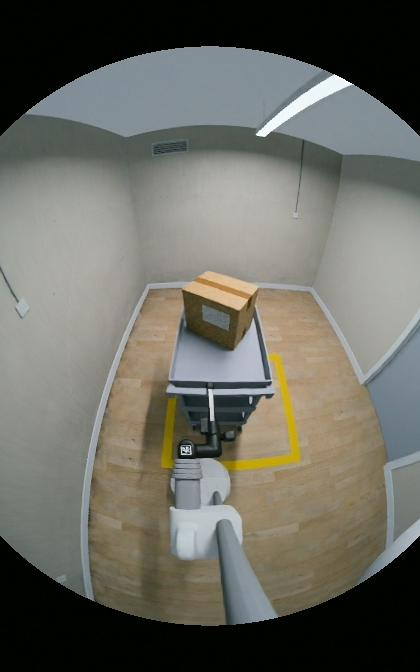

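Request:
{"method": "move", "body": {"blocking": false, "r2": {"joints":{"gripper_m":0.12}}}}

Request:
{"method": "wait", "body": {"seconds": 2.5}}

Request:
{"method": "move", "body": {"blocking": false, "r2": {"base":{"translate_m":-0.5}}}}

Request:
{"method": "wait", "body": {"seconds": 4, "cameras": ["r2_head_camera","r2_head_left_camera","r2_head_right_camera"]}}

Request:
{"method": "zoom_image", "body": {"camera": "r2_head_camera", "region": [100, 180, 400, 480]}}

Request:
{"method": "zoom_image", "body": {"camera": "r2_head_right_camera", "region": [120, 140, 420, 480]}}

Scene clock: 1142.17 s.
move: r2 moving
r1: as last shown
r1.base_tilt: forward=-1.5 right=+1.2
r1.lidar_m: 1.07 1.16 1.61 3.24 3.46 4.79 - 1.97 1.49 1.48 1.44 1.10
r1.motor_effort: lift_m=+22(22) arm_m=+4(4) wheel_0=+3(4) wheel_1=+3(3) wheel_2=-1(1)
r1.servo_current: wrist_yaw_rad=46(72) wrist_pitch_rad=46(46) wrist_roll_rad=46(65) gripper_m=46(52)
r1.contact_limits: strafe_m 0.9
r1.wrist_depth_mm: - - - - - - - / - - - - - - - / - - - - - - - / - - - - - - - / - - - - - - - / - 211 - - - 196 - / - - - 146 - - -
r2.base_odometry: x=-2.951 y=-5.681 heading=+2.633
r2.turned_by_wheels: +0.000
r2.turned_by_imu: +0.000
r2.base_tilt: forward=-0.6 right=+0.1
r2.lidar_m: 0.40 1.35 1.00 0.96 0.99 1.47 2.14 2.22 1.87 1.85 2.00 0.42
r2.base_status: not commanded
r2.joint_positions: lift_m=+0.682 arm_m=+0.000 wrist_yaw_rad=+0.000 wrist_pitch_rad=+0.005 wrist_roll_rad=+1.569 gripper_m=-0.003
r2.joint_status: gripper_m moving
r2.measured_speeds: all 0
r2.motor_effort: lift_m=+20(20) arm_m=-3(3) wheel_0=+6(6) wheel_1=+5(5) wheel_2=-6(6)
r2.servo_current: wrist_yaw_rad=46(59) wrist_pitch_rad=52(52) wrist_roll_rad=52(52) gripper_m=85(98)
r2.hand_pose: x=+0.4593 y=-0.0875 z=+0.8586 quat_wxyz=(+0.708, +0.706, +0.002, -0.002) (m; r2's base frame)
r2.wrist_depth_mm: - - - 163 220 1537 - / - - 559 165 223 809 - / - 466 462 167 226 831 - / - - 500 169 229 831 - / - - 564 172 234 - - / - - 191 173 179 - - / - - - - - 1756 488
pictures: none

Scene clock: 1143.90 s.
earlier move: r2 done
r1.base_odometry: x=-0.791 y=+0.644 heading=+0.616
r1.turned_by_wheels: +0.000
r1.turned_by_imu: +0.000
r1.base_tilt: forward=-1.6 right=+1.3
r1.lidar_m: 1.09 1.17 1.64 3.23 3.48 4.78 - 1.93 1.49 1.46 1.42 1.11
r1.base_status: not commanded
r1.joint_positions: lift_m=+0.800 arm_m=+0.000 wrist_yaw_rad=+1.703 wrist_pitch_rad=+0.003 wrist_roll_rad=+0.000 gripper_m=+0.130
r1.joint_status: not commanded
r1.measured_speeds: all 0
r1.motor_effort: lift_m=+21(22) arm_m=+4(4) wheel_0=+4(4) wheel_1=+3(3) wheel_2=-1(1)
r1.servo_current: wrist_yaw_rad=59(72) wrist_pitch_rad=33(52) wrist_roll_rad=78(78) gripper_m=46(52)
r1.contact_limits: strafe_m 0.9
r1.hand_pose: x=+0.2196 y=+0.2974 z=+0.9771 quat_wxyz=(+0.659, -0.001, +0.001, +0.752) (m; r1's base frame)
r1.wrist_depth_mm: - - - - - - - / - - - - - - - / - - - - - - - / - - - - - - - / - - - - - - - / - 210 - - - 197 - / - - - 146 - - -
r2.base_odometry: x=-2.951 y=-5.681 heading=+2.633
r2.turned_by_wheels: +0.000
r2.turned_by_imu: +0.000
r2.base_tilt: forward=-0.6 right=+0.1
r2.lidar_m: 0.40 1.33 0.99 0.95 1.02 1.45 2.13 2.23 1.89 1.87 1.99 0.40
r2.base_status: not commanded
r2.joint_positions: lift_m=+0.682 arm_m=+0.000 wrist_yaw_rad=+0.000 wrist_pitch_rad=+0.005 wrist_roll_rad=+1.569 gripper_m=+0.120
r2.joint_status: all done
r2.measured_speeds: all 0
r2.motor_effort: lift_m=+19(20) arm_m=-3(4) wheel_0=+5(6) wheel_1=+4(5) wheel_2=-6(6)
r2.servo_current: wrist_yaw_rad=46(59) wrist_pitch_rad=52(52) wrist_roll_rad=46(59) gripper_m=52(124)
r2.hand_pose: x=+0.4593 y=-0.0875 z=+0.8588 quat_wxyz=(+0.708, +0.706, +0.002, -0.002) (m; r2's base frame)
r2.wrist_depth_mm: - - - 176 234 1808 - / - - 591 178 236 820 - / - 492 469 181 240 831 - / - - 512 183 243 854 - / - - 564 185 244 - - / - - 198 187 198 535 - / - - - - - 1756 496
wait: 1.73 of 2.5 s (r2 has come to rest)
pictures: none

Scene clock: 1144.40 s.
move: r2 moving
r1: as last shown
r1.lidar_m: 1.09 1.17 1.64 3.22 3.46 4.82 - 1.97 1.52 1.47 1.43 1.12
r1.motor_effort: lift_m=+21(22) arm_m=+4(4) wheel_0=+4(4) wheel_1=+3(3) wheel_2=-1(2)
r1.servo_current: wrist_yaw_rad=33(59) wrist_pitch_rad=46(52) wrist_roll_rad=46(59) gripper_m=46(46)
r1.contact_limits: strafe_m 0.9
r1.wrist_depth_mm: - - - - - - - / - - - - - - - / - - - - - - - / - - - - - - - / - - - - - - - / - 211 - - - 197 - / - - - 146 - - -
r2.base_odometry: x=-2.924 y=-5.696 heading=+2.633
r2.turned_by_wheels: +0.000
r2.turned_by_imu: +0.000
r2.base_tilt: forward=-0.7 right=+0.1
r2.lidar_m: 0.44 1.31 1.00 0.96 1.01 1.46 2.12 2.23 1.92 1.84 2.00 0.46
r2.base_status: translate_m moving
r2.joint_positions: lift_m=+0.682 arm_m=+0.000 wrist_yaw_rad=+0.000 wrist_pitch_rad=+0.005 wrist_roll_rad=+1.569 gripper_m=+0.120
r2.joint_status: not commanded
r2.measured_speeds: translate_m=-0.123 strafe_m=+0.000 rotate_rad=-0.001 lift_m=+0.000 arm_m=+0.000 wrist_yaw_rad=+0.000 wrist_pitch_rad=+0.000 wrist_roll_rad=+0.000
r2.motor_effort: lift_m=+19(19) arm_m=-3(4) wheel_0=-3(8) wheel_1=-7(8) wheel_2=+11(13)
r2.servo_current: wrist_yaw_rad=46(59) wrist_pitch_rad=46(46) wrist_roll_rad=46(59) gripper_m=46(59)
r2.hand_pose: x=+0.4593 y=-0.0875 z=+0.8588 quat_wxyz=(+0.708, +0.706, +0.002, -0.002) (m; r2's base frame)
r2.wrist_depth_mm: - - - 255 257 1808 - / - - 621 259 259 820 - / - - 496 262 265 866 - / - - 539 210 268 842 - / - - 591 212 271 - - / - - 198 213 198 535 - / - - - - - 1708 496
pictures: none

Scene clock: 1147.07 s.
earlier move: r2 done
r1.base_odometry: x=-0.791 y=+0.644 heading=+0.616
r1.turned_by_wheels: +0.000
r1.turned_by_imu: +0.000
r1.base_tilt: forward=-1.6 right=+1.3
r1.lidar_m: 1.09 1.17 1.64 3.24 3.48 4.81 - 1.96 1.48 1.47 1.44 1.11
r1.base_status: not commanded
r1.joint_positions: lift_m=+0.800 arm_m=+0.000 wrist_yaw_rad=+1.703 wrist_pitch_rad=+0.003 wrist_roll_rad=+0.000 gripper_m=+0.130
r1.joint_status: not commanded
r1.measured_speeds: all 0
r1.motor_effort: lift_m=+21(22) arm_m=+4(4) wheel_0=+4(4) wheel_1=+3(3) wheel_2=-1(2)
r1.servo_current: wrist_yaw_rad=46(65) wrist_pitch_rad=39(52) wrist_roll_rad=52(72) gripper_m=46(46)
r1.contact_limits: strafe_m 0.9
r1.hand_pose: x=+0.2196 y=+0.2974 z=+0.9771 quat_wxyz=(+0.659, -0.001, +0.001, +0.752) (m; r1's base frame)
r1.wrist_depth_mm: - - - - - - - / - - - - - - - / - - - - - - - / - - - - - - - / - - - - - - - / - 210 - - - 197 - / - - - 146 - - -
r2.base_odometry: x=-2.514 y=-5.924 heading=+2.633
r2.turned_by_wheels: +0.000
r2.turned_by_imu: +0.000
r2.base_tilt: forward=-0.7 right=+0.1
r2.lidar_m: 0.89 1.33 1.03 0.99 1.05 1.48 1.64 1.73 1.89 1.81 2.01 0.92
r2.base_status: done
r2.joint_positions: lift_m=+0.682 arm_m=+0.000 wrist_yaw_rad=+0.000 wrist_pitch_rad=+0.005 wrist_roll_rad=+1.569 gripper_m=+0.120
r2.joint_status: not commanded
r2.measured_speeds: all 0
r2.motor_effort: lift_m=+19(19) arm_m=-3(4) wheel_0=-2(12) wheel_1=-4(9) wheel_2=+2(14)
r2.servo_current: wrist_yaw_rad=39(59) wrist_pitch_rad=39(46) wrist_roll_rad=39(65) gripper_m=52(59)
r2.hand_pose: x=+0.4593 y=-0.0875 z=+0.8588 quat_wxyz=(+0.708, +0.706, +0.002, -0.002) (m; r2's base frame)
r2.wrist_depth_mm: - - - - - 1661 1160 / - - - - - 1397 1182 / - - - 732 - 741 - / - - - 946 - 723 - / - - - 1078 - 750 - / - - 198 691 198 1430 1255 / - - - - - 1756 1160
wait: 2.67 of 4 s (r2 has come to rest)
pictures: r2_head_camera, r2_head_left_camera, r2_head_right_camera
Images, in order (width x height): r2_head_camera 420x560, r2_head_left_camera 420x672, r2_head_right_camera 420x672.

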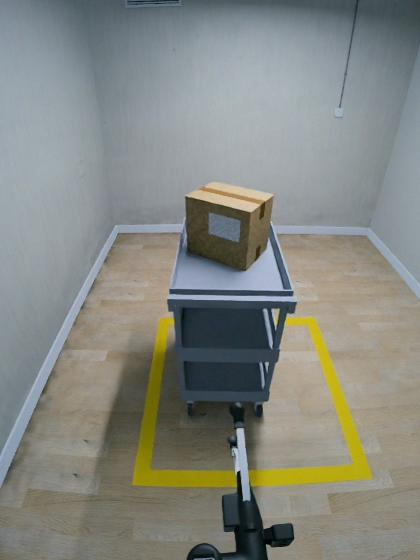

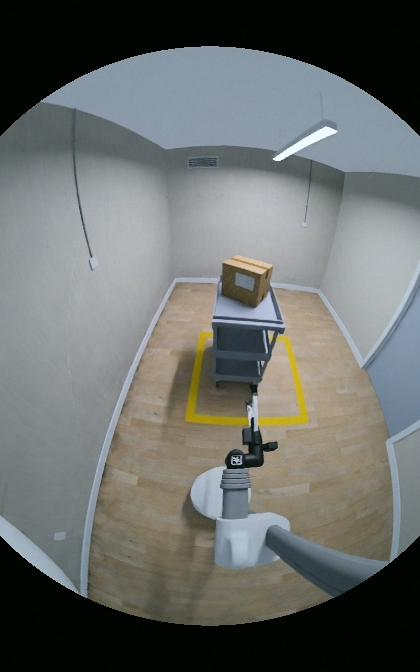

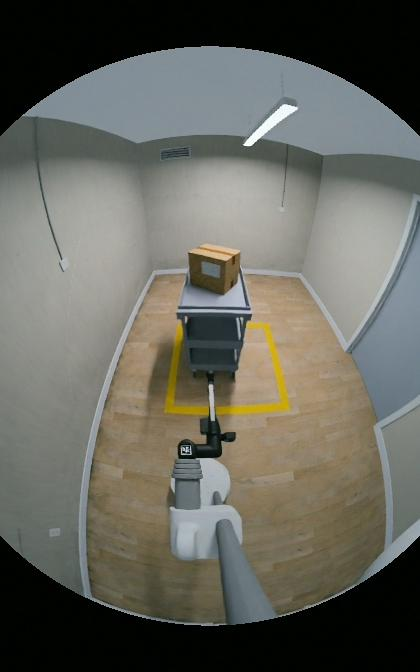

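Scaled by 1.680 from the camera's 420x560 image, which has a finer 1200x1600 frame.

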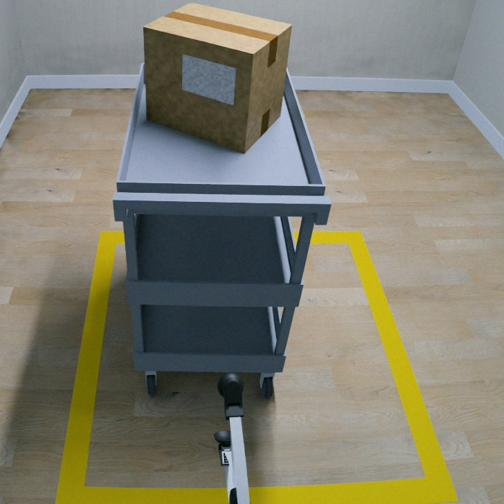

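Scaled by 1.482 from the camera's 420x672 image, which has a finer 600x960 frame.

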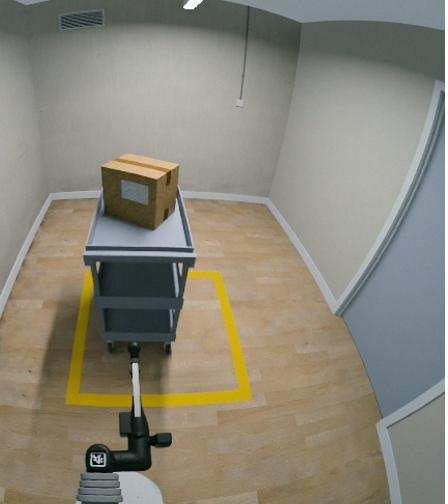

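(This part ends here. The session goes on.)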